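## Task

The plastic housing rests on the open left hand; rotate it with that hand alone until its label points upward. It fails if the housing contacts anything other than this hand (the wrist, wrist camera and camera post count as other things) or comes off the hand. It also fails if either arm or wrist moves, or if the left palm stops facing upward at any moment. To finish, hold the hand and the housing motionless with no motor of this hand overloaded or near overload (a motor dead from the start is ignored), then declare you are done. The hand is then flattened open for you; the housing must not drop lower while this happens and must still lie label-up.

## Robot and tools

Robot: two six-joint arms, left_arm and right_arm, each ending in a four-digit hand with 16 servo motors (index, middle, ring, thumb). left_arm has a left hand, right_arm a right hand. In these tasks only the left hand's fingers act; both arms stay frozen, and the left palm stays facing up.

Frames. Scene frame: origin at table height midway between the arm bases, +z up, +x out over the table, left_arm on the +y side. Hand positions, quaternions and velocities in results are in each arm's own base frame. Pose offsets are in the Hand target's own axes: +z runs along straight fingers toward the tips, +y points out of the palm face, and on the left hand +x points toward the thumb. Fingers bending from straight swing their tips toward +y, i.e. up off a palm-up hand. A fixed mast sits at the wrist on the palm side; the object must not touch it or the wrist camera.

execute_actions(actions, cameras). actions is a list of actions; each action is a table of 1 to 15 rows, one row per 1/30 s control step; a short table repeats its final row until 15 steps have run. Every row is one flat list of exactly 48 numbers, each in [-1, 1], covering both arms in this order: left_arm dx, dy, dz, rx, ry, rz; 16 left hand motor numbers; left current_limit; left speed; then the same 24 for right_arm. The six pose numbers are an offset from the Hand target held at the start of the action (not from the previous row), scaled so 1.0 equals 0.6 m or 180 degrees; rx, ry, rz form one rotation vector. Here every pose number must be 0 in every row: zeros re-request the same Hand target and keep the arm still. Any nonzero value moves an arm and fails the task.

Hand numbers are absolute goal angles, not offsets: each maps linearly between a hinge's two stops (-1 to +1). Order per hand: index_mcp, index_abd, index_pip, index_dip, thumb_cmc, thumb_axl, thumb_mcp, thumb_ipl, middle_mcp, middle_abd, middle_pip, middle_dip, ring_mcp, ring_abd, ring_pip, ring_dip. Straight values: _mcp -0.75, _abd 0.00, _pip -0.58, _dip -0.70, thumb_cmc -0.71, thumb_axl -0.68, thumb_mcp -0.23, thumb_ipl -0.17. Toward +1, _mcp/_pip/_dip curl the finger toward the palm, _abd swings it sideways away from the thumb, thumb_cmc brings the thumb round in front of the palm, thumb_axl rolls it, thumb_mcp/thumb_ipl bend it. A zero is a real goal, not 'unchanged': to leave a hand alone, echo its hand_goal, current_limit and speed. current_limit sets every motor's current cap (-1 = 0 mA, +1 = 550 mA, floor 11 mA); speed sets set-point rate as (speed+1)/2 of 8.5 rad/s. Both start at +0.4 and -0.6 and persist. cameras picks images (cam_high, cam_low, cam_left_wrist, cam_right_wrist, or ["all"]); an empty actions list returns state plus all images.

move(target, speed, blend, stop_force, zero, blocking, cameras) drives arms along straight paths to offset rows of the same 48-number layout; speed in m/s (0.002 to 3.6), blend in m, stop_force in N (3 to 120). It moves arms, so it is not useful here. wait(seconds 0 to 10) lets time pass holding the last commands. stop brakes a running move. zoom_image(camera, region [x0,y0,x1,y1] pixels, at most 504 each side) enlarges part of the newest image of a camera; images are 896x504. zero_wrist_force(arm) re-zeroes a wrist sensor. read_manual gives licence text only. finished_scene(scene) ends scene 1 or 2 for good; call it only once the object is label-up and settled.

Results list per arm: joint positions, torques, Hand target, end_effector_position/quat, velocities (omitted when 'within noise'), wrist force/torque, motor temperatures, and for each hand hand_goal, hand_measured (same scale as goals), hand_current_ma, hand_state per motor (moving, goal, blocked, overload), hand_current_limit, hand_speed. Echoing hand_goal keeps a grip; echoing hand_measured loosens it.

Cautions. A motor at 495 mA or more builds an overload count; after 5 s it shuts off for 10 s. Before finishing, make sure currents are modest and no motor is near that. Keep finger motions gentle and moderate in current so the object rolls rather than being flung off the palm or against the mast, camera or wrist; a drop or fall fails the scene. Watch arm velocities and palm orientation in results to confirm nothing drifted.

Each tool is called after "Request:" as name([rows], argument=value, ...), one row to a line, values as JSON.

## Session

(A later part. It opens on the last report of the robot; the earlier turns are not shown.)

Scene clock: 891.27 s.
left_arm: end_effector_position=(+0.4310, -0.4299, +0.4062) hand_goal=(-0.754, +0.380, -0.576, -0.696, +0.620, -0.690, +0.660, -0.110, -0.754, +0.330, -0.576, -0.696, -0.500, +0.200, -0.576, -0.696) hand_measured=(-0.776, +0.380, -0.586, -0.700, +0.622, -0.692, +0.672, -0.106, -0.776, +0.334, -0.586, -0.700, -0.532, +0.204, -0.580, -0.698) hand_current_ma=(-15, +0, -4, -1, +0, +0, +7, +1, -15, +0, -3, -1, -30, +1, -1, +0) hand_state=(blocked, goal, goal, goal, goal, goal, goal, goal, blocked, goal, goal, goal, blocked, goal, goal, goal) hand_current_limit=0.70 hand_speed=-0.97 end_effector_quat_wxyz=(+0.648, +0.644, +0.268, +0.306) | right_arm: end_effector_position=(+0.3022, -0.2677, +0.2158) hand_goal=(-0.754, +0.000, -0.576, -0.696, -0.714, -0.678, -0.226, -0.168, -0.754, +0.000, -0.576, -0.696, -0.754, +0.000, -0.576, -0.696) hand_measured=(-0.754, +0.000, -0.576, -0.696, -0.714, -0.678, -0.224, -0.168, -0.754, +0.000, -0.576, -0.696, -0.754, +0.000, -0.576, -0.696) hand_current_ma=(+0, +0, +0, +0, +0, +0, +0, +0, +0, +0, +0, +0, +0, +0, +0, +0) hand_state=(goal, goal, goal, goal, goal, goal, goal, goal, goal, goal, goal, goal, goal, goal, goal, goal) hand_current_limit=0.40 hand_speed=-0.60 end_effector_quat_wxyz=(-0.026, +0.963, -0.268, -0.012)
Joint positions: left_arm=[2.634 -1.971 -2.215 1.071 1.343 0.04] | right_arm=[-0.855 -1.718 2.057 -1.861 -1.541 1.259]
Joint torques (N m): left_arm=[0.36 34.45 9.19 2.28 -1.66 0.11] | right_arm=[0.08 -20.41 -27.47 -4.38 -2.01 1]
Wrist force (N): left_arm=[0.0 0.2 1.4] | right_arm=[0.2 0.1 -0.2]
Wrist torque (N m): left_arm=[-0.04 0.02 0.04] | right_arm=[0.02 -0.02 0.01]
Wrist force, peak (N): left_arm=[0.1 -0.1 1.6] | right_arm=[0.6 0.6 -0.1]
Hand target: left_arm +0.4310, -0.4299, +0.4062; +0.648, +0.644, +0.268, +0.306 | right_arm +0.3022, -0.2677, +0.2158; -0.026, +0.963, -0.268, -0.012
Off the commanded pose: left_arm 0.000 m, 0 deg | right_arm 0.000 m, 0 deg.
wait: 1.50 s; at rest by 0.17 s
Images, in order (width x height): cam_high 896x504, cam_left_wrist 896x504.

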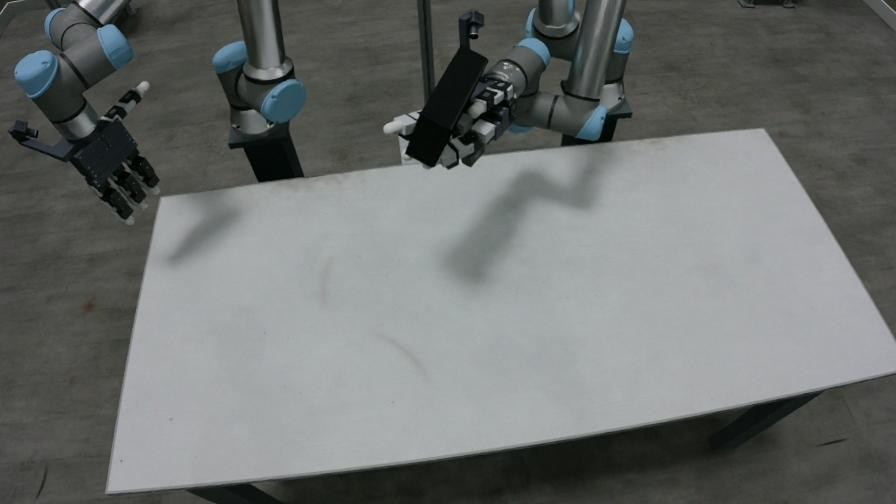

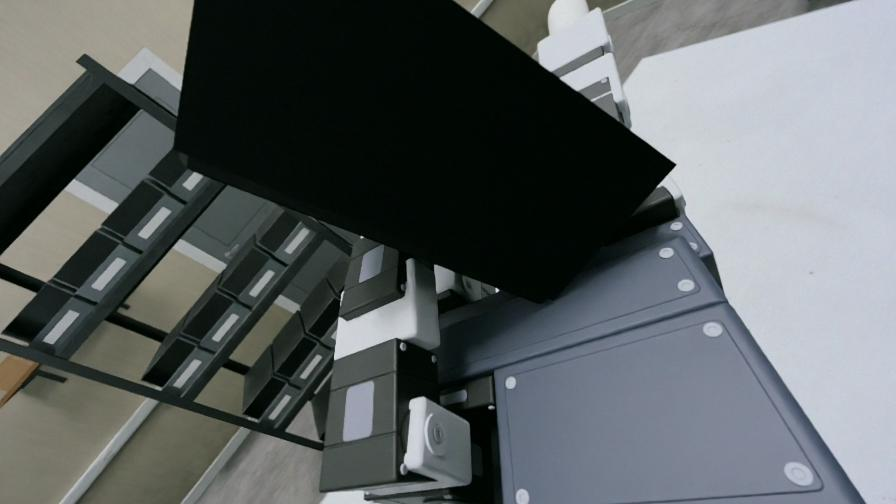

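Request:
move(target=[0,0,0,0,0,0,-0.754,0.38,-0.576,-0.696,0.62,-0.69,0.66,-0.11,-0.754,0.33,-0.576,-0.696,-0.4,0.2,-0.576,-0.696,0.7,-0.97,0,0,0,0,0,0,-0.754,0,-0.576,-0.696,-0.714,-0.678,-0.226,-0.168,-0.754,0,-0.576,-0.696,-0.754,0,-0.576,-0.696,0.4,-0.6], cameras=[])

Request:
wait(seconds=1, cameras=["cam_high","cam_left_wrist"])

Request:
zoom_image(camera="cam_high", region=[370, 30, 550, 190])

Scene clock: 895.73 s.
left_arm: end_effector_position=(+0.4310, -0.4299, +0.4062) hand_goal=(-0.754, +0.380, -0.576, -0.696, +0.620, -0.690, +0.660, -0.110, -0.754, +0.330, -0.576, -0.696, -0.400, +0.200, -0.576, -0.696) hand_measured=(-0.776, +0.380, -0.586, -0.700, +0.622, -0.692, +0.672, -0.106, -0.776, +0.334, -0.586, -0.700, -0.432, +0.204, -0.580, -0.698) hand_current_ma=(-16, +0, -4, -1, +0, +0, +7, +1, -15, +0, -3, -1, -29, +1, -1, +0) hand_state=(blocked, goal, goal, goal, goal, goal, goal, goal, blocked, goal, goal, goal, blocked, goal, goal, goal) hand_current_limit=0.70 hand_speed=-0.97 end_effector_quat_wxyz=(+0.648, +0.644, +0.268, +0.306) | right_arm: end_effector_position=(+0.3022, -0.2677, +0.2158) hand_goal=(-0.754, +0.000, -0.576, -0.696, -0.714, -0.678, -0.226, -0.168, -0.754, +0.000, -0.576, -0.696, -0.754, +0.000, -0.576, -0.696) hand_measured=(-0.754, +0.000, -0.576, -0.696, -0.714, -0.678, -0.224, -0.168, -0.754, +0.000, -0.576, -0.696, -0.754, +0.000, -0.576, -0.696) hand_current_ma=(+0, +0, +0, +0, +0, +0, +0, +0, +0, +0, +0, +0, +0, +0, +0, +0) hand_state=(goal, goal, goal, goal, goal, goal, goal, goal, goal, goal, goal, goal, goal, goal, goal, goal) hand_current_limit=0.40 hand_speed=-0.60 end_effector_quat_wxyz=(-0.026, +0.963, -0.268, -0.012)
Joint positions: left_arm=[2.634 -1.971 -2.215 1.071 1.343 0.04] | right_arm=[-0.855 -1.718 2.057 -1.861 -1.541 1.259]
Joint torques (N m): left_arm=[0.31 33.8 9.63 2.31 -1.73 0.19] | right_arm=[0.82 -20.91 -26.73 -4.35 -1.66 1.14]
Wrist force (N): left_arm=[0.4 -0.2 1.3] | right_arm=[0.5 0.4 0.0]
Wrist torque (N m): left_arm=[-0.06 -0.03 0.07] | right_arm=[0.06 -0.06 0.04]
Wrist force, peak (N): left_arm=[0.4 0.0 1.6] | right_arm=[0.5 0.7 -0.3]
Hand target: left_arm +0.4310, -0.4299, +0.4062; +0.648, +0.644, +0.268, +0.306 | right_arm +0.3022, -0.2677, +0.2158; -0.026, +0.963, -0.268, -0.012
Off the commanded pose: left_arm 0.000 m, 0 deg | right_arm 0.000 m, 0 deg.
move: done
No camera images: "cameras" was empty.

Scene clock: 896.73 s.
left_arm: end_effector_position=(+0.4310, -0.4299, +0.4062) hand_goal=(-0.754, +0.380, -0.576, -0.696, +0.620, -0.690, +0.660, -0.110, -0.754, +0.330, -0.576, -0.696, -0.400, +0.200, -0.576, -0.696) hand_measured=(-0.776, +0.380, -0.586, -0.700, +0.622, -0.692, +0.672, -0.106, -0.776, +0.334, -0.586, -0.700, -0.432, +0.204, -0.580, -0.698) hand_current_ma=(-16, +0, -4, -1, +0, +0, +7, +1, -15, +0, -3, -1, -29, +1, -1, +0) hand_state=(blocked, goal, goal, goal, goal, goal, goal, goal, blocked, goal, goal, goal, blocked, goal, goal, goal) hand_current_limit=0.70 hand_speed=-0.97 end_effector_quat_wxyz=(+0.648, +0.644, +0.268, +0.306) | right_arm: end_effector_position=(+0.3022, -0.2677, +0.2158) hand_goal=(-0.754, +0.000, -0.576, -0.696, -0.714, -0.678, -0.226, -0.168, -0.754, +0.000, -0.576, -0.696, -0.754, +0.000, -0.576, -0.696) hand_measured=(-0.754, +0.000, -0.576, -0.696, -0.714, -0.678, -0.224, -0.168, -0.754, +0.000, -0.576, -0.696, -0.754, +0.000, -0.576, -0.696) hand_current_ma=(+0, +0, +0, +0, +0, +0, +0, +0, +0, +0, +0, +0, +0, +0, +0, +0) hand_state=(goal, goal, goal, goal, goal, goal, goal, goal, goal, goal, goal, goal, goal, goal, goal, goal) hand_current_limit=0.40 hand_speed=-0.60 end_effector_quat_wxyz=(-0.026, +0.963, -0.268, -0.012)
Joint positions: left_arm=[2.634 -1.971 -2.215 1.071 1.343 0.04] | right_arm=[-0.855 -1.718 2.057 -1.861 -1.541 1.259]
Joint torques (N m): left_arm=[0.64 33.98 9.49 2.29 -1.68 0.11] | right_arm=[-0.02 -21.02 -27.3 -4.69 -1.79 1.07]
Wrist force (N): left_arm=[0.3 -0.2 1.5] | right_arm=[0.4 0.5 -0.1]
Wrist torque (N m): left_arm=[-0.09 -0.02 0.06] | right_arm=[0.08 -0.04 0.03]
Wrist force, peak (N): left_arm=[0.3 0.0 1.6] | right_arm=[0.5 0.7 0.1]
Hand target: left_arm +0.4310, -0.4299, +0.4062; +0.648, +0.644, +0.268, +0.306 | right_arm +0.3022, -0.2677, +0.2158; -0.026, +0.963, -0.268, -0.012
Off the commanded pose: left_arm 0.000 m, 0 deg | right_arm 0.000 m, 0 deg.
wait: 1.00 s; at rest by 0.17 s
Images, in order (width x height): cam_high 896x504, cam_left_wrist 896x504.

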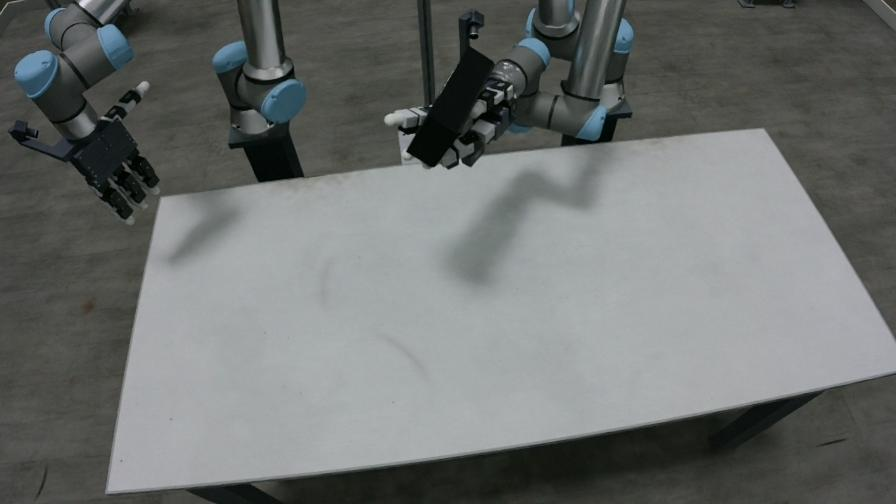

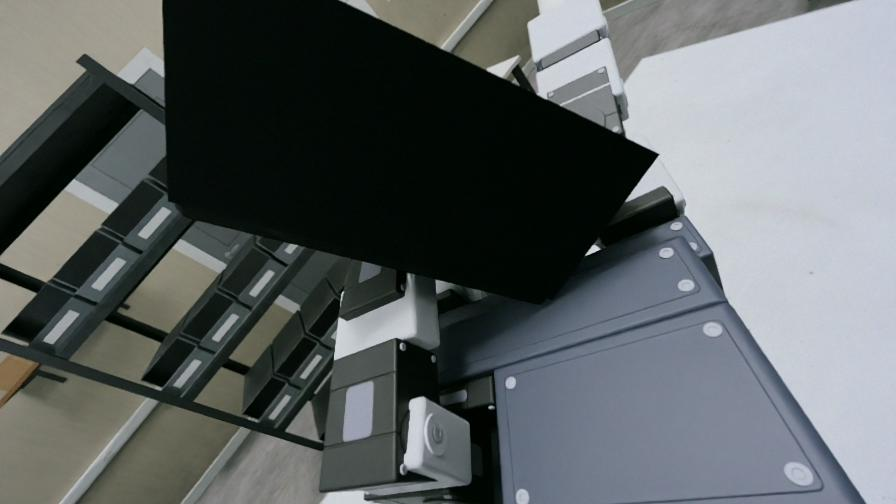

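Scaled by 2.800 from the camera's 896x504 image, which has a finer 1280x720 frame.

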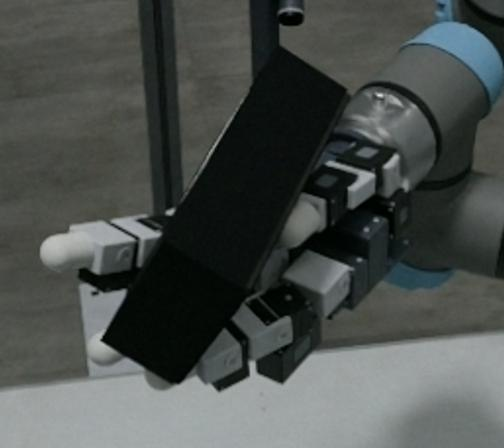

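Request:
move(target=[0,0,0,0,0,0,-0.754,0.38,-0.576,-0.696,0.5,-0.69,0.66,-0.11,-0.754,0.33,-0.576,-0.696,-0.3,0.2,-0.576,-0.696,0.7,-0.97,0,0,0,0,0,0,-0.754,0,-0.576,-0.696,-0.714,-0.678,-0.226,-0.168,-0.754,0,-0.576,-0.696,-0.754,0,-0.576,-0.696,0.4,-0.6], cameras=[])

Request:
wait(seconds=0.5, cameras=["cam_high","cam_left_wrist"])

Request:
zoom_image(camera="cam_high", region=[370, 30, 550, 190])

Scene clock: 901.70 s.
left_arm: end_effector_position=(+0.4310, -0.4299, +0.4062) hand_goal=(-0.754, +0.380, -0.576, -0.696, +0.500, -0.690, +0.660, -0.110, -0.754, +0.330, -0.576, -0.696, -0.300, +0.200, -0.576, -0.696) hand_measured=(-0.776, +0.380, -0.586, -0.700, +0.502, -0.692, +0.672, -0.106, -0.776, +0.334, -0.586, -0.700, -0.324, +0.204, -0.580, -0.698) hand_current_ma=(-16, +0, -4, -1, +0, +0, +7, +1, -15, +0, -3, -1, -19, +1, -1, +0) hand_state=(blocked, goal, goal, goal, goal, goal, goal, goal, blocked, goal, goal, goal, blocked, goal, goal, goal) hand_current_limit=0.70 hand_speed=-0.97 end_effector_quat_wxyz=(+0.648, +0.644, +0.268, +0.306) | right_arm: end_effector_position=(+0.3022, -0.2677, +0.2158) hand_goal=(-0.754, +0.000, -0.576, -0.696, -0.714, -0.678, -0.226, -0.168, -0.754, +0.000, -0.576, -0.696, -0.754, +0.000, -0.576, -0.696) hand_measured=(-0.754, +0.000, -0.576, -0.696, -0.714, -0.678, -0.224, -0.168, -0.754, +0.000, -0.576, -0.696, -0.754, +0.000, -0.576, -0.696) hand_current_ma=(+0, +0, +0, +0, +0, +0, +0, +0, +0, +0, +0, +0, +0, +0, +0, +0) hand_state=(goal, goal, goal, goal, goal, goal, goal, goal, goal, goal, goal, goal, goal, goal, goal, goal) hand_current_limit=0.40 hand_speed=-0.60 end_effector_quat_wxyz=(-0.026, +0.963, -0.268, -0.012)
Joint positions: left_arm=[2.634 -1.971 -2.215 1.071 1.343 0.04] | right_arm=[-0.855 -1.718 2.057 -1.861 -1.541 1.259]
Joint torques (N m): left_arm=[0.46 33.99 9.13 2.28 -1.67 0.24] | right_arm=[0.2 -20.15 -27.28 -4.96 -1.91 0.95]
Wrist force (N): left_arm=[0.0 0.0 1.4] | right_arm=[0.4 0.3 -0.1]
Wrist torque (N m): left_arm=[-0.07 0.02 0.02] | right_arm=[0.04 -0.05 0.03]
Wrist force, peak (N): left_arm=[0.4 -0.1 1.6] | right_arm=[0.8 0.4 -0.4]
Hand target: left_arm +0.4310, -0.4299, +0.4062; +0.648, +0.644, +0.268, +0.306 | right_arm +0.3022, -0.2677, +0.2158; -0.026, +0.963, -0.268, -0.012
Off the commanded pose: left_arm 0.000 m, 0 deg | right_arm 0.000 m, 0 deg.
move: done
No camera images: "cameras" was empty.

Scene clock: 902.20 s.
left_arm: end_effector_position=(+0.4310, -0.4299, +0.4062) hand_goal=(-0.754, +0.380, -0.576, -0.696, +0.500, -0.690, +0.660, -0.110, -0.754, +0.330, -0.576, -0.696, -0.300, +0.200, -0.576, -0.696) hand_measured=(-0.776, +0.380, -0.586, -0.700, +0.502, -0.692, +0.672, -0.106, -0.776, +0.334, -0.586, -0.700, -0.324, +0.204, -0.580, -0.698) hand_current_ma=(-16, +0, -4, -1, +0, +0, +7, +1, -15, +0, -3, -1, -19, +1, -1, +0) hand_state=(blocked, goal, goal, goal, goal, goal, goal, goal, blocked, goal, goal, goal, blocked, goal, goal, goal) hand_current_limit=0.70 hand_speed=-0.97 end_effector_quat_wxyz=(+0.648, +0.644, +0.268, +0.306) | right_arm: end_effector_position=(+0.3022, -0.2677, +0.2158) hand_goal=(-0.754, +0.000, -0.576, -0.696, -0.714, -0.678, -0.226, -0.168, -0.754, +0.000, -0.576, -0.696, -0.754, +0.000, -0.576, -0.696) hand_measured=(-0.754, +0.000, -0.576, -0.696, -0.714, -0.678, -0.224, -0.168, -0.754, +0.000, -0.576, -0.696, -0.754, +0.000, -0.576, -0.696) hand_current_ma=(+0, +0, +0, +0, +0, +0, +0, +0, +0, +0, +0, +0, +0, +0, +0, +0) hand_state=(goal, goal, goal, goal, goal, goal, goal, goal, goal, goal, goal, goal, goal, goal, goal, goal) hand_current_limit=0.40 hand_speed=-0.60 end_effector_quat_wxyz=(-0.026, +0.963, -0.268, -0.012)
Joint positions: left_arm=[2.634 -1.971 -2.215 1.071 1.343 0.04] | right_arm=[-0.855 -1.718 2.057 -1.861 -1.541 1.259]
Joint torques (N m): left_arm=[-0.07 33.89 9.53 2.21 -1.63 0.22] | right_arm=[1.25 -20.79 -28.14 -4.66 -1.74 1.23]
Wrist force (N): left_arm=[0.1 0.4 1.4] | right_arm=[0.1 0.3 -0.3]
Wrist torque (N m): left_arm=[-0.02 0.02 0.02] | right_arm=[0.05 -0.01 0.00]
Wrist force, peak (N): left_arm=[0.3 -0.1 1.5] | right_arm=[0.4 0.5 -0.2]
Hand target: left_arm +0.4310, -0.4299, +0.4062; +0.648, +0.644, +0.268, +0.306 | right_arm +0.3022, -0.2677, +0.2158; -0.026, +0.963, -0.268, -0.012
Off the commanded pose: left_arm 0.000 m, 0 deg | right_arm 0.000 m, 0 deg.
wait: 0.50 s; at rest by 0.17 s
Images, in order (width x height): cam_high 896x504, cam_left_wrist 896x504.

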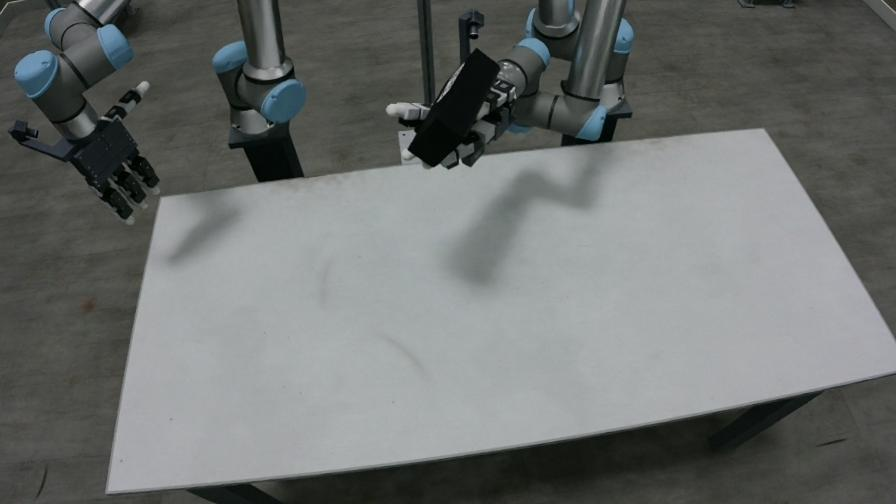

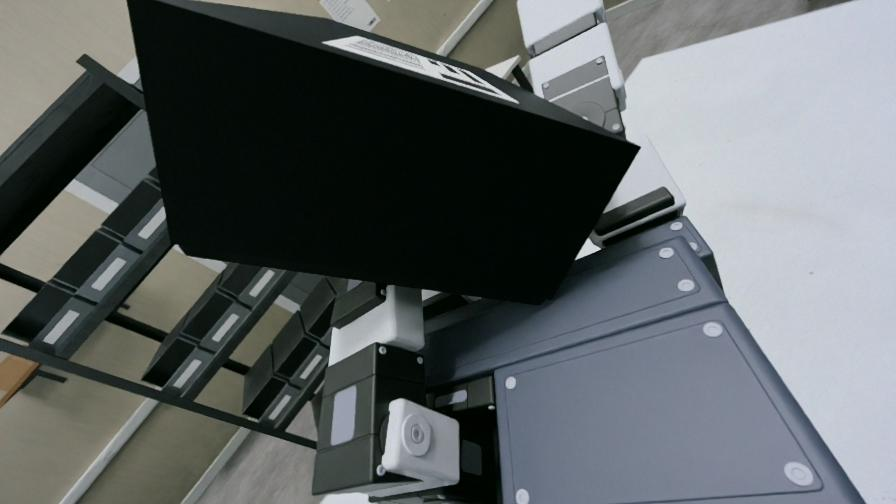

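Scaled by 2.800 from the camera's 896x504 image, which has a finer 1280x720 frame.

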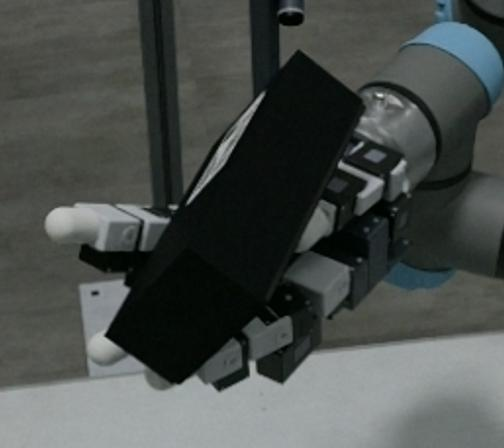

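Request:
move(target=[0,0,0,0,0,0,-0.754,0.6,-0.576,-0.696,0.5,-0.69,0.66,-0.11,-0.754,0.58,-0.576,-0.696,-0.3,0.2,-0.576,-0.696,0.7,-0.97,0,0,0,0,0,0,-0.754,0,-0.576,-0.696,-0.714,-0.678,-0.226,-0.168,-0.754,0,-0.576,-0.696,-0.754,0,-0.576,-0.696,0.4,-0.6], cameras=[])

Request:
wait(seconds=2, cameras=["cam_high","cam_left_wrist"])

Request:
zoom_image(camera="cam_high", region=[370, 30, 550, 190])

Scene clock: 925.67 s.
left_arm: end_effector_position=(+0.4310, -0.4299, +0.4062) hand_goal=(-0.754, +0.600, -0.576, -0.696, +0.500, -0.690, +0.660, -0.110, -0.754, +0.580, -0.576, -0.696, -0.300, +0.200, -0.576, -0.696) hand_measured=(-0.776, +0.578, -0.586, -0.700, +0.500, -0.692, +0.672, -0.106, -0.776, +0.472, -0.586, -0.700, -0.324, +0.204, -0.580, -0.698) hand_current_ma=(-16, -10, -4, -1, +0, -1, +7, +1, -15, -138, -3, -1, -18, +1, -1, +0) hand_state=(blocked, blocked, goal, goal, goal, goal, goal, goal, blocked, moving, goal, goal, blocked, goal, goal, goal) hand_current_limit=0.70 hand_speed=-0.97 end_effector_quat_wxyz=(+0.648, +0.644, +0.268, +0.306) | right_arm: end_effector_position=(+0.3022, -0.2677, +0.2158) hand_goal=(-0.754, +0.000, -0.576, -0.696, -0.714, -0.678, -0.226, -0.168, -0.754, +0.000, -0.576, -0.696, -0.754, +0.000, -0.576, -0.696) hand_measured=(-0.754, +0.000, -0.576, -0.696, -0.714, -0.678, -0.224, -0.168, -0.754, +0.000, -0.576, -0.696, -0.754, +0.000, -0.576, -0.696) hand_current_ma=(+0, +0, +0, +0, +0, +0, +0, +0, +0, +0, +0, +0, +0, +0, +0, +0) hand_state=(goal, goal, goal, goal, goal, goal, goal, goal, goal, goal, goal, goal, goal, goal, goal, goal) hand_current_limit=0.40 hand_speed=-0.60 end_effector_quat_wxyz=(-0.026, +0.963, -0.268, -0.012)
Joint positions: left_arm=[2.634 -1.971 -2.215 1.071 1.343 0.04] | right_arm=[-0.855 -1.718 2.057 -1.861 -1.541 1.259]
Joint torques (N m): left_arm=[-0.73 32.96 8.57 2.35 -1.5 0.32] | right_arm=[0.73 -20.05 -26.56 -4.79 -1.59 1.23]
Wrist force (N): left_arm=[0.2 0.0 1.4] | right_arm=[0.5 0.3 0.0]
Wrist torque (N m): left_arm=[-0.08 0.00 0.05] | right_arm=[0.03 -0.06 0.03]
Wrist force, peak (N): left_arm=[0.3 0.0 1.7] | right_arm=[0.5 0.7 0.4]
Hand target: left_arm +0.4310, -0.4299, +0.4062; +0.648, +0.644, +0.268, +0.306 | right_arm +0.3022, -0.2677, +0.2158; -0.026, +0.963, -0.268, -0.012
Off the commanded pose: left_arm 0.000 m, 0 deg | right_arm 0.000 m, 0 deg.
move: done
No camera images: "cameras" was empty.

Scene clock: 927.67 s.
left_arm: end_effector_position=(+0.4310, -0.4299, +0.4062) hand_goal=(-0.754, +0.600, -0.576, -0.696, +0.500, -0.690, +0.660, -0.110, -0.754, +0.580, -0.576, -0.696, -0.300, +0.200, -0.576, -0.696) hand_measured=(-0.776, +0.580, -0.586, -0.700, +0.500, -0.692, +0.672, -0.106, -0.776, +0.474, -0.586, -0.700, -0.324, +0.204, -0.580, -0.698) hand_current_ma=(-16, -10, -4, -1, +0, -1, +7, +1, -15, -170, -3, -1, -18, +1, -1, +0) hand_state=(blocked, blocked, goal, goal, goal, goal, goal, goal, blocked, blocked, goal, goal, blocked, goal, goal, goal) hand_current_limit=0.70 hand_speed=-0.97 end_effector_quat_wxyz=(+0.648, +0.644, +0.268, +0.306) | right_arm: end_effector_position=(+0.3022, -0.2677, +0.2158) hand_goal=(-0.754, +0.000, -0.576, -0.696, -0.714, -0.678, -0.226, -0.168, -0.754, +0.000, -0.576, -0.696, -0.754, +0.000, -0.576, -0.696) hand_measured=(-0.754, +0.000, -0.576, -0.696, -0.714, -0.678, -0.224, -0.168, -0.754, +0.000, -0.576, -0.696, -0.754, +0.000, -0.576, -0.696) hand_current_ma=(+0, +0, +0, +0, +0, +0, +0, +0, +0, +0, +0, +0, +0, +0, +0, +0) hand_state=(goal, goal, goal, goal, goal, goal, goal, goal, goal, goal, goal, goal, goal, goal, goal, goal) hand_current_limit=0.40 hand_speed=-0.60 end_effector_quat_wxyz=(-0.026, +0.963, -0.268, -0.012)
Joint positions: left_arm=[2.634 -1.971 -2.215 1.071 1.343 0.04] | right_arm=[-0.855 -1.718 2.057 -1.861 -1.541 1.259]
Joint torques (N m): left_arm=[-0.16 32.52 8.83 2.37 -1.61 0.34] | right_arm=[-0.21 -21.72 -26.6 -4.64 -1.96 0.7]
Wrist force (N): left_arm=[0.1 -0.1 1.4] | right_arm=[0.2 0.4 0.1]
Wrist torque (N m): left_arm=[-0.08 0.01 0.03] | right_arm=[0.04 -0.01 0.02]
Wrist force, peak (N): left_arm=[0.2 0.0 1.6] | right_arm=[0.6 0.7 -0.2]
Hand target: left_arm +0.4310, -0.4299, +0.4062; +0.648, +0.644, +0.268, +0.306 | right_arm +0.3022, -0.2677, +0.2158; -0.026, +0.963, -0.268, -0.012
Off the commanded pose: left_arm 0.000 m, 0 deg | right_arm 0.000 m, 0 deg.
wait: 2.00 s; at rest by 0.17 s
Images, in order (width x height): cam_high 896x504, cam_left_wrist 896x504.

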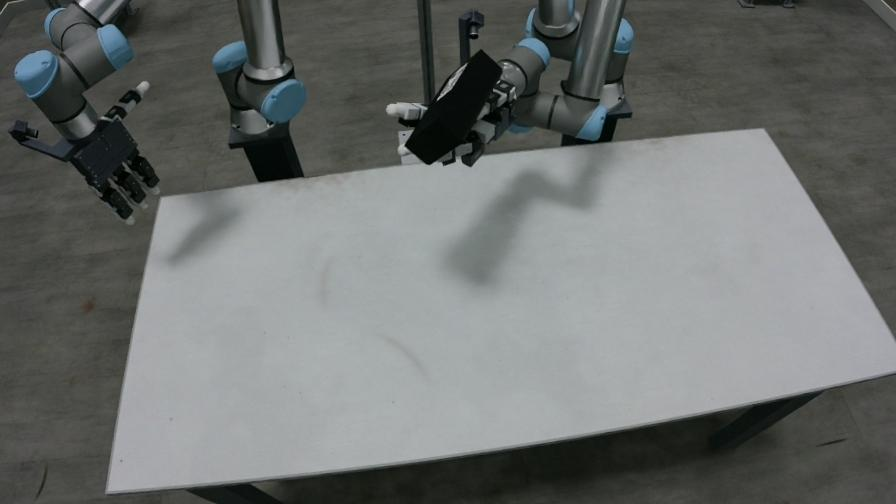

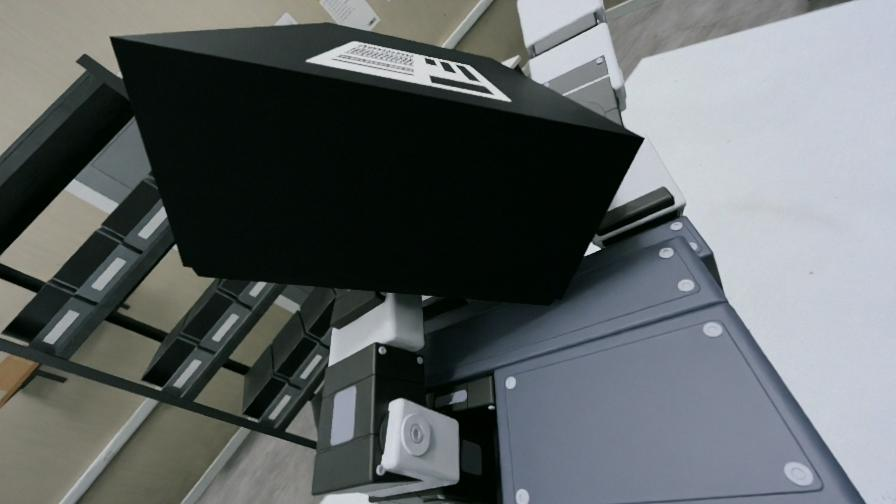

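Scaled by 2.800 from the camera's 896x504 image, which has a finer 1280x720 frame.

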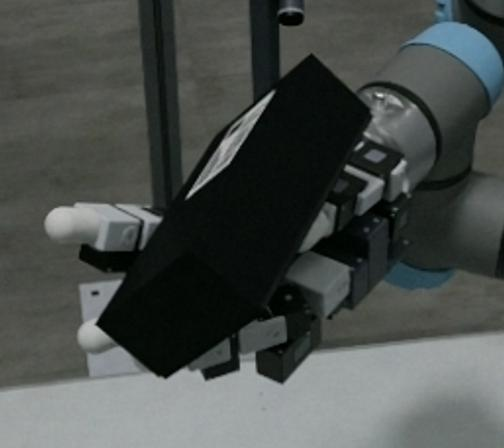

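Request:
move(target=[0,0,0,0,0,0,-0.754,0.578,-0.576,-0.696,0.3,-0.69,0.66,-0.11,-0.754,0.46,-0.576,-0.696,-0.3,0.2,-0.576,-0.696,0.7,-0.96,0,0,0,0,0,0,-0.754,0,-0.576,-0.696,-0.714,-0.678,-0.226,-0.168,-0.754,0,-0.576,-0.696,-0.754,0,-0.576,-0.696,0.4,-0.6], cameras=[])

Request:
wait(seconds=1.5, cameras=["cam_high","cam_left_wrist"])

Request:
zoom_image(camera="cam_high", region=[370, 30, 550, 190])

Scene clock: 933.23 s.
left_arm: end_effector_position=(+0.4310, -0.4299, +0.4062) hand_goal=(-0.754, +0.578, -0.576, -0.696, +0.300, -0.690, +0.660, -0.110, -0.754, +0.460, -0.576, -0.696, -0.300, +0.200, -0.576, -0.696) hand_measured=(-0.776, +0.572, -0.586, -0.700, +0.298, -0.692, +0.672, -0.106, -0.776, +0.458, -0.584, -0.700, -0.324, +0.204, -0.580, -0.698) hand_current_ma=(-16, -1, -4, -1, +0, -1, +7, +1, -15, +0, -3, -1, -18, +1, -1, +0) hand_state=(blocked, goal, goal, goal, goal, goal, goal, goal, blocked, goal, goal, goal, blocked, goal, goal, goal) hand_current_limit=0.70 hand_speed=-0.96 end_effector_quat_wxyz=(+0.648, +0.644, +0.268, +0.306) | right_arm: end_effector_position=(+0.3022, -0.2677, +0.2158) hand_goal=(-0.754, +0.000, -0.576, -0.696, -0.714, -0.678, -0.226, -0.168, -0.754, +0.000, -0.576, -0.696, -0.754, +0.000, -0.576, -0.696) hand_measured=(-0.754, +0.000, -0.576, -0.696, -0.714, -0.678, -0.224, -0.168, -0.754, +0.000, -0.576, -0.696, -0.754, +0.000, -0.576, -0.696) hand_current_ma=(+0, +0, +0, +0, +0, +0, +0, +0, +0, +0, +0, +0, +0, +0, +0, +0) hand_state=(goal, goal, goal, goal, goal, goal, goal, goal, goal, goal, goal, goal, goal, goal, goal, goal) hand_current_limit=0.40 hand_speed=-0.60 end_effector_quat_wxyz=(-0.026, +0.963, -0.268, -0.012)
Joint positions: left_arm=[2.634 -1.971 -2.215 1.071 1.343 0.04] | right_arm=[-0.855 -1.718 2.057 -1.861 -1.541 1.259]
Joint torques (N m): left_arm=[-1.05 32.5 8.74 2.29 -1.5 0.31] | right_arm=[-0.39 -20.59 -27.16 -4.69 -1.57 0.97]
Wrist force (N): left_arm=[0.1 -0.3 1.4] | right_arm=[0.6 0.6 0.0]
Wrist torque (N m): left_arm=[-0.11 0.01 0.02] | right_arm=[0.08 -0.07 0.05]
Wrist force, peak (N): left_arm=[0.1 -0.3 1.7] | right_arm=[0.6 0.6 0.0]
Hand target: left_arm +0.4310, -0.4299, +0.4062; +0.648, +0.644, +0.268, +0.306 | right_arm +0.3022, -0.2677, +0.2158; -0.026, +0.963, -0.268, -0.012
Off the commanded pose: left_arm 0.000 m, 0 deg | right_arm 0.000 m, 0 deg.
move: done
No camera images: "cameras" was empty.

Scene clock: 934.73 s.
left_arm: end_effector_position=(+0.4310, -0.4299, +0.4062) hand_goal=(-0.754, +0.578, -0.576, -0.696, +0.300, -0.690, +0.660, -0.110, -0.754, +0.460, -0.576, -0.696, -0.300, +0.200, -0.576, -0.696) hand_measured=(-0.776, +0.572, -0.586, -0.700, +0.298, -0.692, +0.672, -0.106, -0.776, +0.458, -0.584, -0.700, -0.324, +0.204, -0.580, -0.698) hand_current_ma=(-16, -1, -4, -1, +0, -1, +7, +1, -15, +0, -3, -1, -18, +1, -1, +0) hand_state=(blocked, goal, goal, goal, goal, goal, goal, goal, blocked, goal, goal, goal, blocked, goal, goal, goal) hand_current_limit=0.70 hand_speed=-0.96 end_effector_quat_wxyz=(+0.648, +0.644, +0.268, +0.306) | right_arm: end_effector_position=(+0.3022, -0.2677, +0.2158) hand_goal=(-0.754, +0.000, -0.576, -0.696, -0.714, -0.678, -0.226, -0.168, -0.754, +0.000, -0.576, -0.696, -0.754, +0.000, -0.576, -0.696) hand_measured=(-0.754, +0.000, -0.576, -0.696, -0.714, -0.678, -0.224, -0.168, -0.754, +0.000, -0.576, -0.696, -0.754, +0.000, -0.576, -0.696) hand_current_ma=(+0, +0, +0, +0, +0, +0, +0, +0, +0, +0, +0, +0, +0, +0, +0, +0) hand_state=(goal, goal, goal, goal, goal, goal, goal, goal, goal, goal, goal, goal, goal, goal, goal, goal) hand_current_limit=0.40 hand_speed=-0.60 end_effector_quat_wxyz=(-0.026, +0.963, -0.268, -0.012)
Joint positions: left_arm=[2.634 -1.971 -2.215 1.071 1.343 0.04] | right_arm=[-0.855 -1.718 2.057 -1.861 -1.541 1.259]
Joint torques (N m): left_arm=[-1.04 32.53 8.94 2.36 -1.46 0.29] | right_arm=[0.79 -21.08 -26.32 -4.89 -1.85 1.21]
Wrist force (N): left_arm=[0.1 -0.3 1.4] | right_arm=[0.5 0.3 0.2]
Wrist torque (N m): left_arm=[-0.10 0.01 0.02] | right_arm=[0.02 -0.07 0.04]
Wrist force, peak (N): left_arm=[0.2 -0.1 1.7] | right_arm=[0.6 0.6 -0.2]
Hand target: left_arm +0.4310, -0.4299, +0.4062; +0.648, +0.644, +0.268, +0.306 | right_arm +0.3022, -0.2677, +0.2158; -0.026, +0.963, -0.268, -0.012
Off the commanded pose: left_arm 0.000 m, 0 deg | right_arm 0.000 m, 0 deg.
wait: 1.50 s; at rest by 0.17 s
Images, in order (width x height): cam_high 896x504, cam_left_wrist 896x504.

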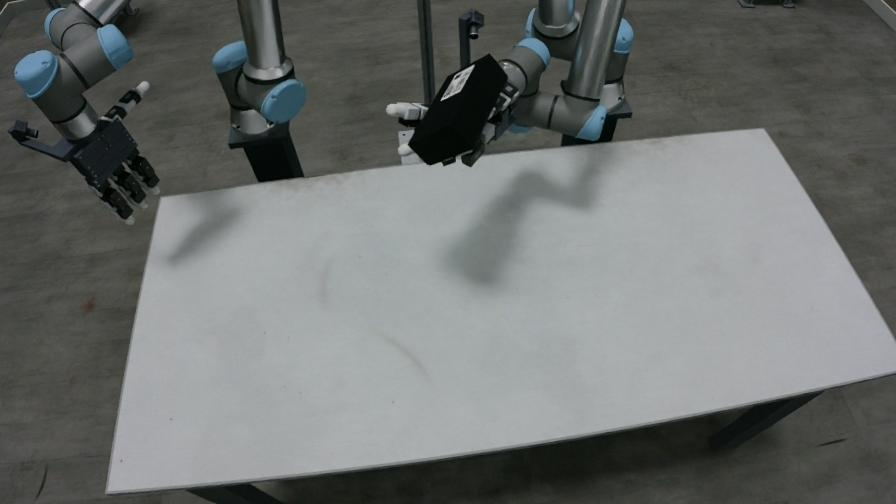

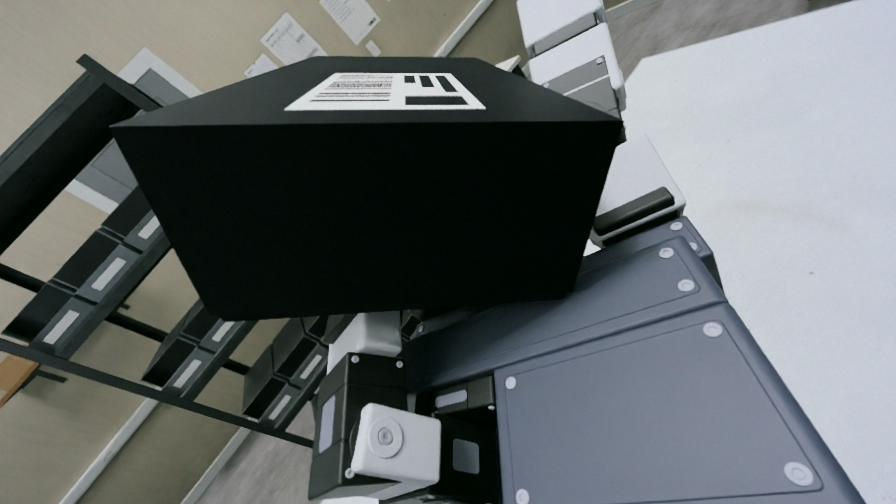

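Scaled by 2.800 from the camera's 896x504 image, which has a finer 1280x720 frame.

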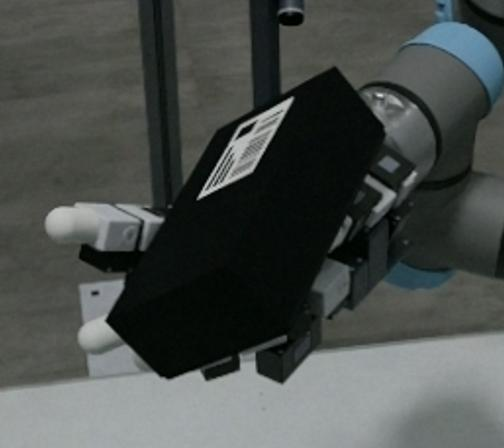

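Request:
move(target=[0,0,0,0,0,0,-0.754,0.572,-0.576,-0.696,0.05,-0.69,0.66,-0.11,-0.754,0.46,-0.576,-0.696,-0.3,0.2,-0.576,-0.696,0.7,-0.96,0,0,0,0,0,0,-0.754,0,-0.576,-0.696,-0.714,-0.678,-0.226,-0.168,-0.754,0,-0.576,-0.696,-0.754,0,-0.576,-0.696,0.4,-0.6], cameras=[])

Request:
wait(seconds=1.5, cameras=["cam_high","cam_left_wrist"])

Request:
zoom_image(camera="cam_high", region=[370, 30, 550, 190])

Scene clock: 940.67 s.
left_arm: end_effector_position=(+0.4310, -0.4299, +0.4062) hand_goal=(-0.754, +0.572, -0.576, -0.696, +0.050, -0.690, +0.660, -0.110, -0.754, +0.460, -0.576, -0.696, -0.300, +0.200, -0.576, -0.696) hand_measured=(-0.776, +0.572, -0.586, -0.700, +0.046, -0.696, +0.672, -0.106, -0.776, +0.456, -0.584, -0.700, -0.324, +0.204, -0.580, -0.698) hand_current_ma=(-16, +0, -4, -1, -1, -2, +7, +1, -15, +0, -3, -1, -18, +1, -1, +0) hand_state=(blocked, goal, goal, goal, goal, goal, goal, goal, blocked, goal, goal, goal, blocked, goal, goal, goal) hand_current_limit=0.70 hand_speed=-0.96 end_effector_quat_wxyz=(+0.648, +0.644, +0.268, +0.306) | right_arm: end_effector_position=(+0.3022, -0.2677, +0.2158) hand_goal=(-0.754, +0.000, -0.576, -0.696, -0.714, -0.678, -0.226, -0.168, -0.754, +0.000, -0.576, -0.696, -0.754, +0.000, -0.576, -0.696) hand_measured=(-0.754, +0.000, -0.576, -0.696, -0.714, -0.678, -0.224, -0.168, -0.754, +0.000, -0.576, -0.696, -0.754, +0.000, -0.576, -0.696) hand_current_ma=(+0, +0, +0, +0, +0, +0, +0, +0, +0, +0, +0, +0, +0, +0, +0, +0) hand_state=(goal, goal, goal, goal, goal, goal, goal, goal, goal, goal, goal, goal, goal, goal, goal, goal) hand_current_limit=0.40 hand_speed=-0.60 end_effector_quat_wxyz=(-0.026, +0.963, -0.268, -0.012)
Joint positions: left_arm=[2.634 -1.971 -2.215 1.071 1.343 0.04] | right_arm=[-0.855 -1.718 2.057 -1.861 -1.541 1.259]
Joint torques (N m): left_arm=[-1.4 31.64 9.2 2.37 -1.43 0.3] | right_arm=[0.52 -20.9 -26.9 -4.67 -2.02 1.04]
Wrist force (N): left_arm=[0.4 0.1 1.4] | right_arm=[0.5 0.4 -0.6]
Wrist torque (N m): left_arm=[-0.07 -0.02 0.02] | right_arm=[0.10 -0.05 0.04]
Wrist force, peak (N): left_arm=[0.0 -0.4 1.7] | right_arm=[0.5 0.7 0.3]
Hand target: left_arm +0.4310, -0.4299, +0.4062; +0.648, +0.644, +0.268, +0.306 | right_arm +0.3022, -0.2677, +0.2158; -0.026, +0.963, -0.268, -0.012
Off the commanded pose: left_arm 0.000 m, 0 deg | right_arm 0.000 m, 0 deg.
move: done
No camera images: "cameras" was empty.

Scene clock: 942.17 s.
left_arm: end_effector_position=(+0.4310, -0.4299, +0.4062) hand_goal=(-0.754, +0.572, -0.576, -0.696, +0.050, -0.690, +0.660, -0.110, -0.754, +0.460, -0.576, -0.696, -0.300, +0.200, -0.576, -0.696) hand_measured=(-0.776, +0.572, -0.586, -0.700, +0.046, -0.696, +0.672, -0.106, -0.776, +0.456, -0.584, -0.700, -0.324, +0.204, -0.580, -0.698) hand_current_ma=(-16, +0, -4, -1, -1, -2, +7, +1, -15, +0, -3, -1, -18, +1, -1, +0) hand_state=(blocked, goal, goal, goal, goal, goal, goal, goal, blocked, goal, goal, goal, blocked, goal, goal, goal) hand_current_limit=0.70 hand_speed=-0.96 end_effector_quat_wxyz=(+0.648, +0.644, +0.268, +0.306) | right_arm: end_effector_position=(+0.3022, -0.2677, +0.2158) hand_goal=(-0.754, +0.000, -0.576, -0.696, -0.714, -0.678, -0.226, -0.168, -0.754, +0.000, -0.576, -0.696, -0.754, +0.000, -0.576, -0.696) hand_measured=(-0.754, +0.000, -0.576, -0.696, -0.714, -0.678, -0.224, -0.168, -0.754, +0.000, -0.576, -0.696, -0.754, +0.000, -0.576, -0.696) hand_current_ma=(+0, +0, +0, +0, +0, +0, +0, +0, +0, +0, +0, +0, +0, +0, +0, +0) hand_state=(goal, goal, goal, goal, goal, goal, goal, goal, goal, goal, goal, goal, goal, goal, goal, goal) hand_current_limit=0.40 hand_speed=-0.60 end_effector_quat_wxyz=(-0.026, +0.963, -0.268, -0.012)
Joint positions: left_arm=[2.634 -1.971 -2.215 1.071 1.343 0.04] | right_arm=[-0.855 -1.718 2.057 -1.861 -1.541 1.259]
Joint torques (N m): left_arm=[-1.02 32.27 8.37 2.51 -1.41 0.35] | right_arm=[1.21 -21.25 -25.5 -4.56 -1.64 1.25]
Wrist force (N): left_arm=[-0.1 -0.1 1.4] | right_arm=[0.2 0.2 0.0]
Wrist torque (N m): left_arm=[-0.09 0.03 -0.02] | right_arm=[0.01 -0.02 0.01]
Wrist force, peak (N): left_arm=[0.1 0.0 1.8] | right_arm=[0.5 0.7 0.1]
Hand target: left_arm +0.4310, -0.4299, +0.4062; +0.648, +0.644, +0.268, +0.306 | right_arm +0.3022, -0.2677, +0.2158; -0.026, +0.963, -0.268, -0.012
Off the commanded pose: left_arm 0.000 m, 0 deg | right_arm 0.000 m, 0 deg.
wait: 1.50 s; at rest by 0.17 s
Images, in order (width x height): cam_high 896x504, cam_left_wrist 896x504.

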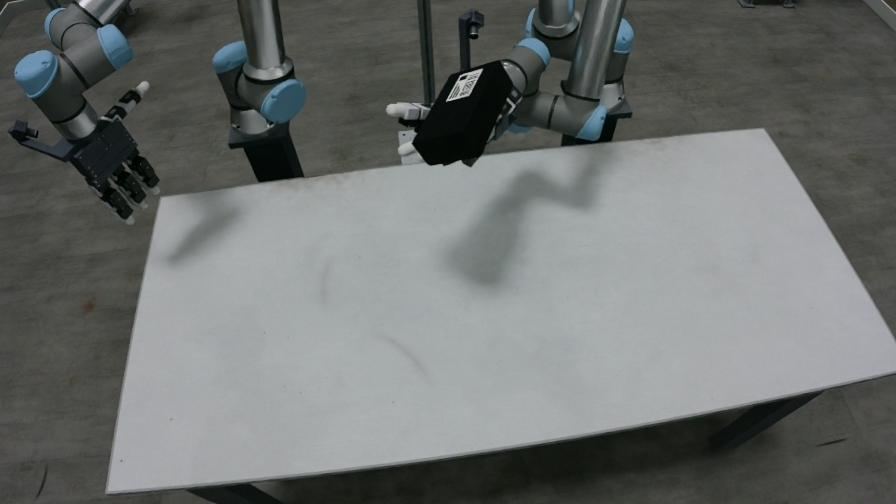

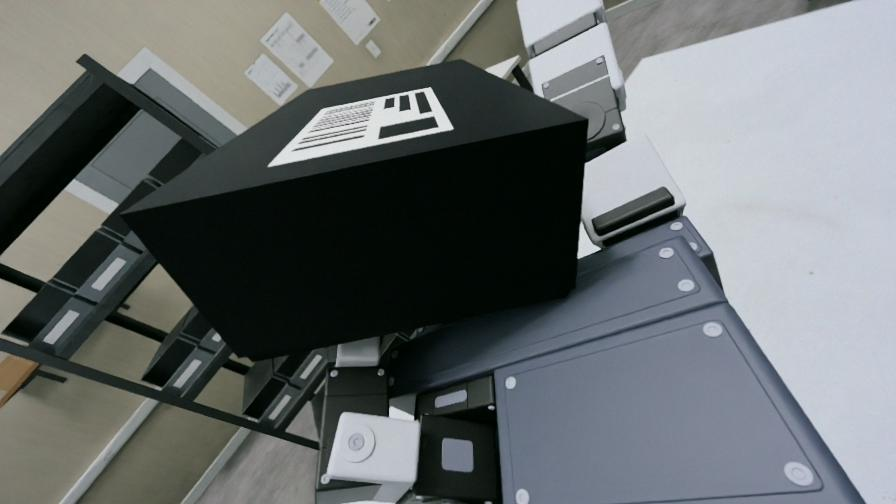

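Scaled by 2.800 from the camera's 896x504 image, which has a finer 1280x720 frame.

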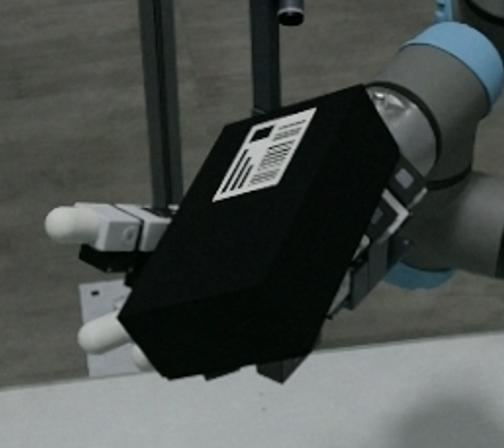

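Request:
move(target=[0,0,0,0,0,0,-0.754,0.572,-0.576,-0.696,-0.25,-0.69,0.66,-0.11,-0.754,0.46,-0.576,-0.696,-0.3,0.2,-0.576,-0.696,0.7,-0.96,0,0,0,0,0,0,-0.754,0,-0.576,-0.696,-0.714,-0.678,-0.226,-0.168,-0.754,0,-0.576,-0.696,-0.754,0,-0.576,-0.696,0.4,-0.6], cameras=[])

Request:
wait(seconds=1.5, cameras=["cam_high","cam_left_wrist"])

Request:
zoom_image(camera="cam_high", region=[370, 30, 550, 190])

Scene clock: 949.80 s.
left_arm: end_effector_position=(+0.4310, -0.4299, +0.4062) hand_goal=(-0.754, +0.572, -0.576, -0.696, -0.250, -0.690, +0.660, -0.110, -0.754, +0.460, -0.576, -0.696, -0.300, +0.200, -0.576, -0.696) hand_measured=(-0.776, +0.572, -0.586, -0.700, -0.238, -0.696, +0.638, -0.106, -0.774, +0.456, -0.584, -0.700, -0.324, +0.204, -0.580, -0.698) hand_current_ma=(-16, +0, -4, -1, +5, -2, -23, +1, -14, +0, -3, -1, -18, +1, -1, +0) hand_state=(blocked, goal, goal, goal, goal, goal, blocked, goal, blocked, goal, goal, goal, blocked, goal, goal, goal) hand_current_limit=0.70 hand_speed=-0.96 end_effector_quat_wxyz=(+0.648, +0.644, +0.268, +0.306) | right_arm: end_effector_position=(+0.3022, -0.2677, +0.2158) hand_goal=(-0.754, +0.000, -0.576, -0.696, -0.714, -0.678, -0.226, -0.168, -0.754, +0.000, -0.576, -0.696, -0.754, +0.000, -0.576, -0.696) hand_measured=(-0.754, +0.000, -0.576, -0.696, -0.714, -0.678, -0.224, -0.168, -0.754, +0.000, -0.576, -0.696, -0.754, +0.000, -0.576, -0.696) hand_current_ma=(+0, +0, +0, +0, +0, +0, +0, +0, +0, +0, +0, +0, +0, +0, +0, +0) hand_state=(goal, goal, goal, goal, goal, goal, goal, goal, goal, goal, goal, goal, goal, goal, goal, goal) hand_current_limit=0.40 hand_speed=-0.60 end_effector_quat_wxyz=(-0.026, +0.963, -0.268, -0.012)
Joint positions: left_arm=[2.634 -1.971 -2.215 1.071 1.343 0.04] | right_arm=[-0.855 -1.718 2.057 -1.861 -1.541 1.259]
Joint torques (N m): left_arm=[-1.55 31.77 8.6 2.48 -1.2 0.25] | right_arm=[-0.57 -20.86 -25.74 -4.69 -1.74 1.1]
Wrist force (N): left_arm=[0.4 -0.1 1.3] | right_arm=[0.3 0.4 0.0]
Wrist torque (N m): left_arm=[-0.10 -0.02 0.00] | right_arm=[0.05 -0.05 0.03]
Wrist force, peak (N): left_arm=[0.5 -0.1 1.6] | right_arm=[0.7 0.7 -0.1]
Hand target: left_arm +0.4310, -0.4299, +0.4062; +0.648, +0.644, +0.268, +0.306 | right_arm +0.3022, -0.2677, +0.2158; -0.026, +0.963, -0.268, -0.012
Off the commanded pose: left_arm 0.000 m, 0 deg | right_arm 0.000 m, 0 deg.
move: done
No camera images: "cameras" was empty.

Scene clock: 951.30 s.
left_arm: end_effector_position=(+0.4310, -0.4299, +0.4062) hand_goal=(-0.754, +0.572, -0.576, -0.696, -0.250, -0.690, +0.660, -0.110, -0.754, +0.460, -0.576, -0.696, -0.300, +0.200, -0.576, -0.696) hand_measured=(-0.776, +0.572, -0.586, -0.700, -0.238, -0.696, +0.638, -0.106, -0.774, +0.456, -0.584, -0.700, -0.324, +0.204, -0.580, -0.698) hand_current_ma=(-16, +0, -4, -1, +5, -2, -23, +1, -14, +0, -3, -1, -18, +1, -1, +0) hand_state=(blocked, goal, goal, goal, goal, goal, blocked, goal, blocked, goal, goal, goal, blocked, goal, goal, goal) hand_current_limit=0.70 hand_speed=-0.96 end_effector_quat_wxyz=(+0.648, +0.644, +0.268, +0.306) | right_arm: end_effector_position=(+0.3022, -0.2677, +0.2158) hand_goal=(-0.754, +0.000, -0.576, -0.696, -0.714, -0.678, -0.226, -0.168, -0.754, +0.000, -0.576, -0.696, -0.754, +0.000, -0.576, -0.696) hand_measured=(-0.754, +0.000, -0.576, -0.696, -0.714, -0.678, -0.224, -0.168, -0.754, +0.000, -0.576, -0.696, -0.754, +0.000, -0.576, -0.696) hand_current_ma=(+0, +0, +0, +0, +0, +0, +0, +0, +0, +0, +0, +0, +0, +0, +0, +0) hand_state=(goal, goal, goal, goal, goal, goal, goal, goal, goal, goal, goal, goal, goal, goal, goal, goal) hand_current_limit=0.40 hand_speed=-0.60 end_effector_quat_wxyz=(-0.026, +0.963, -0.268, -0.012)
Joint positions: left_arm=[2.634 -1.971 -2.215 1.071 1.343 0.04] | right_arm=[-0.855 -1.718 2.057 -1.861 -1.541 1.259]
Joint torques (N m): left_arm=[-1.25 31.45 8.75 2.4 -1.16 0.27] | right_arm=[-1.08 -21.99 -25.21 -4.61 -1.86 0.95]
Wrist force (N): left_arm=[0.1 -0.2 1.5] | right_arm=[0.4 0.5 0.1]
Wrist torque (N m): left_arm=[-0.11 0.01 -0.02] | right_arm=[0.06 -0.05 0.04]
Wrist force, peak (N): left_arm=[0.2 -0.2 1.7] | right_arm=[0.7 0.4 0.2]
Hand target: left_arm +0.4310, -0.4299, +0.4062; +0.648, +0.644, +0.268, +0.306 | right_arm +0.3022, -0.2677, +0.2158; -0.026, +0.963, -0.268, -0.012
Off the commanded pose: left_arm 0.000 m, 0 deg | right_arm 0.000 m, 0 deg.
wait: 1.50 s; at rest by 0.17 s
Images, in order (width x height): cam_high 896x504, cam_left_wrist 896x504.

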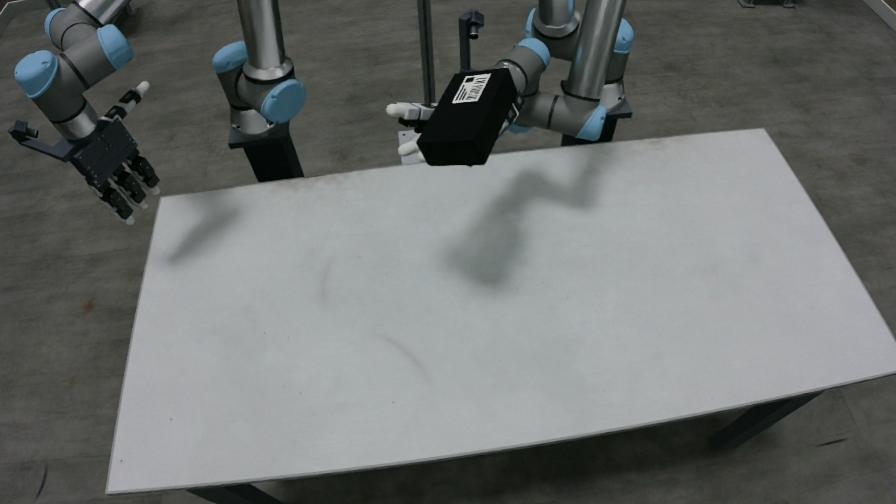

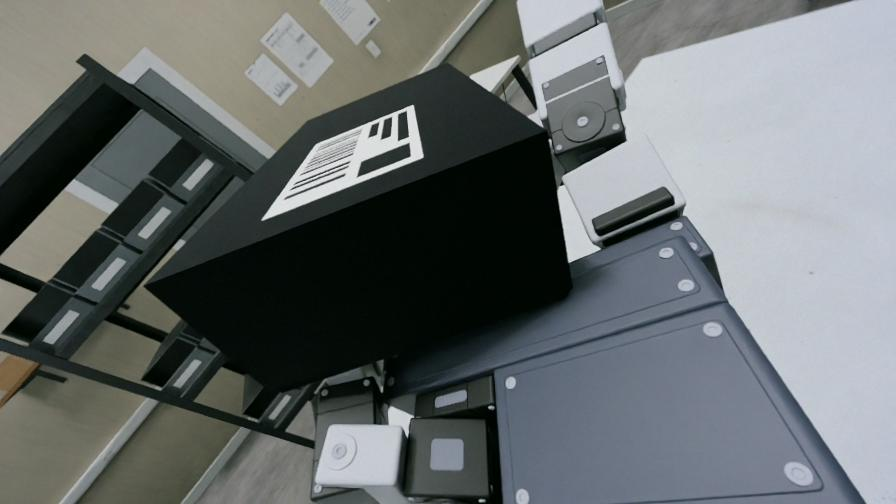

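Scaled by 2.800 from the camera's 896x504 image, which has a finer 1280x720 frame.

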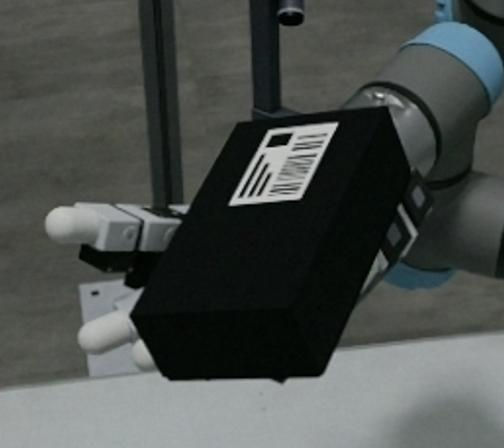

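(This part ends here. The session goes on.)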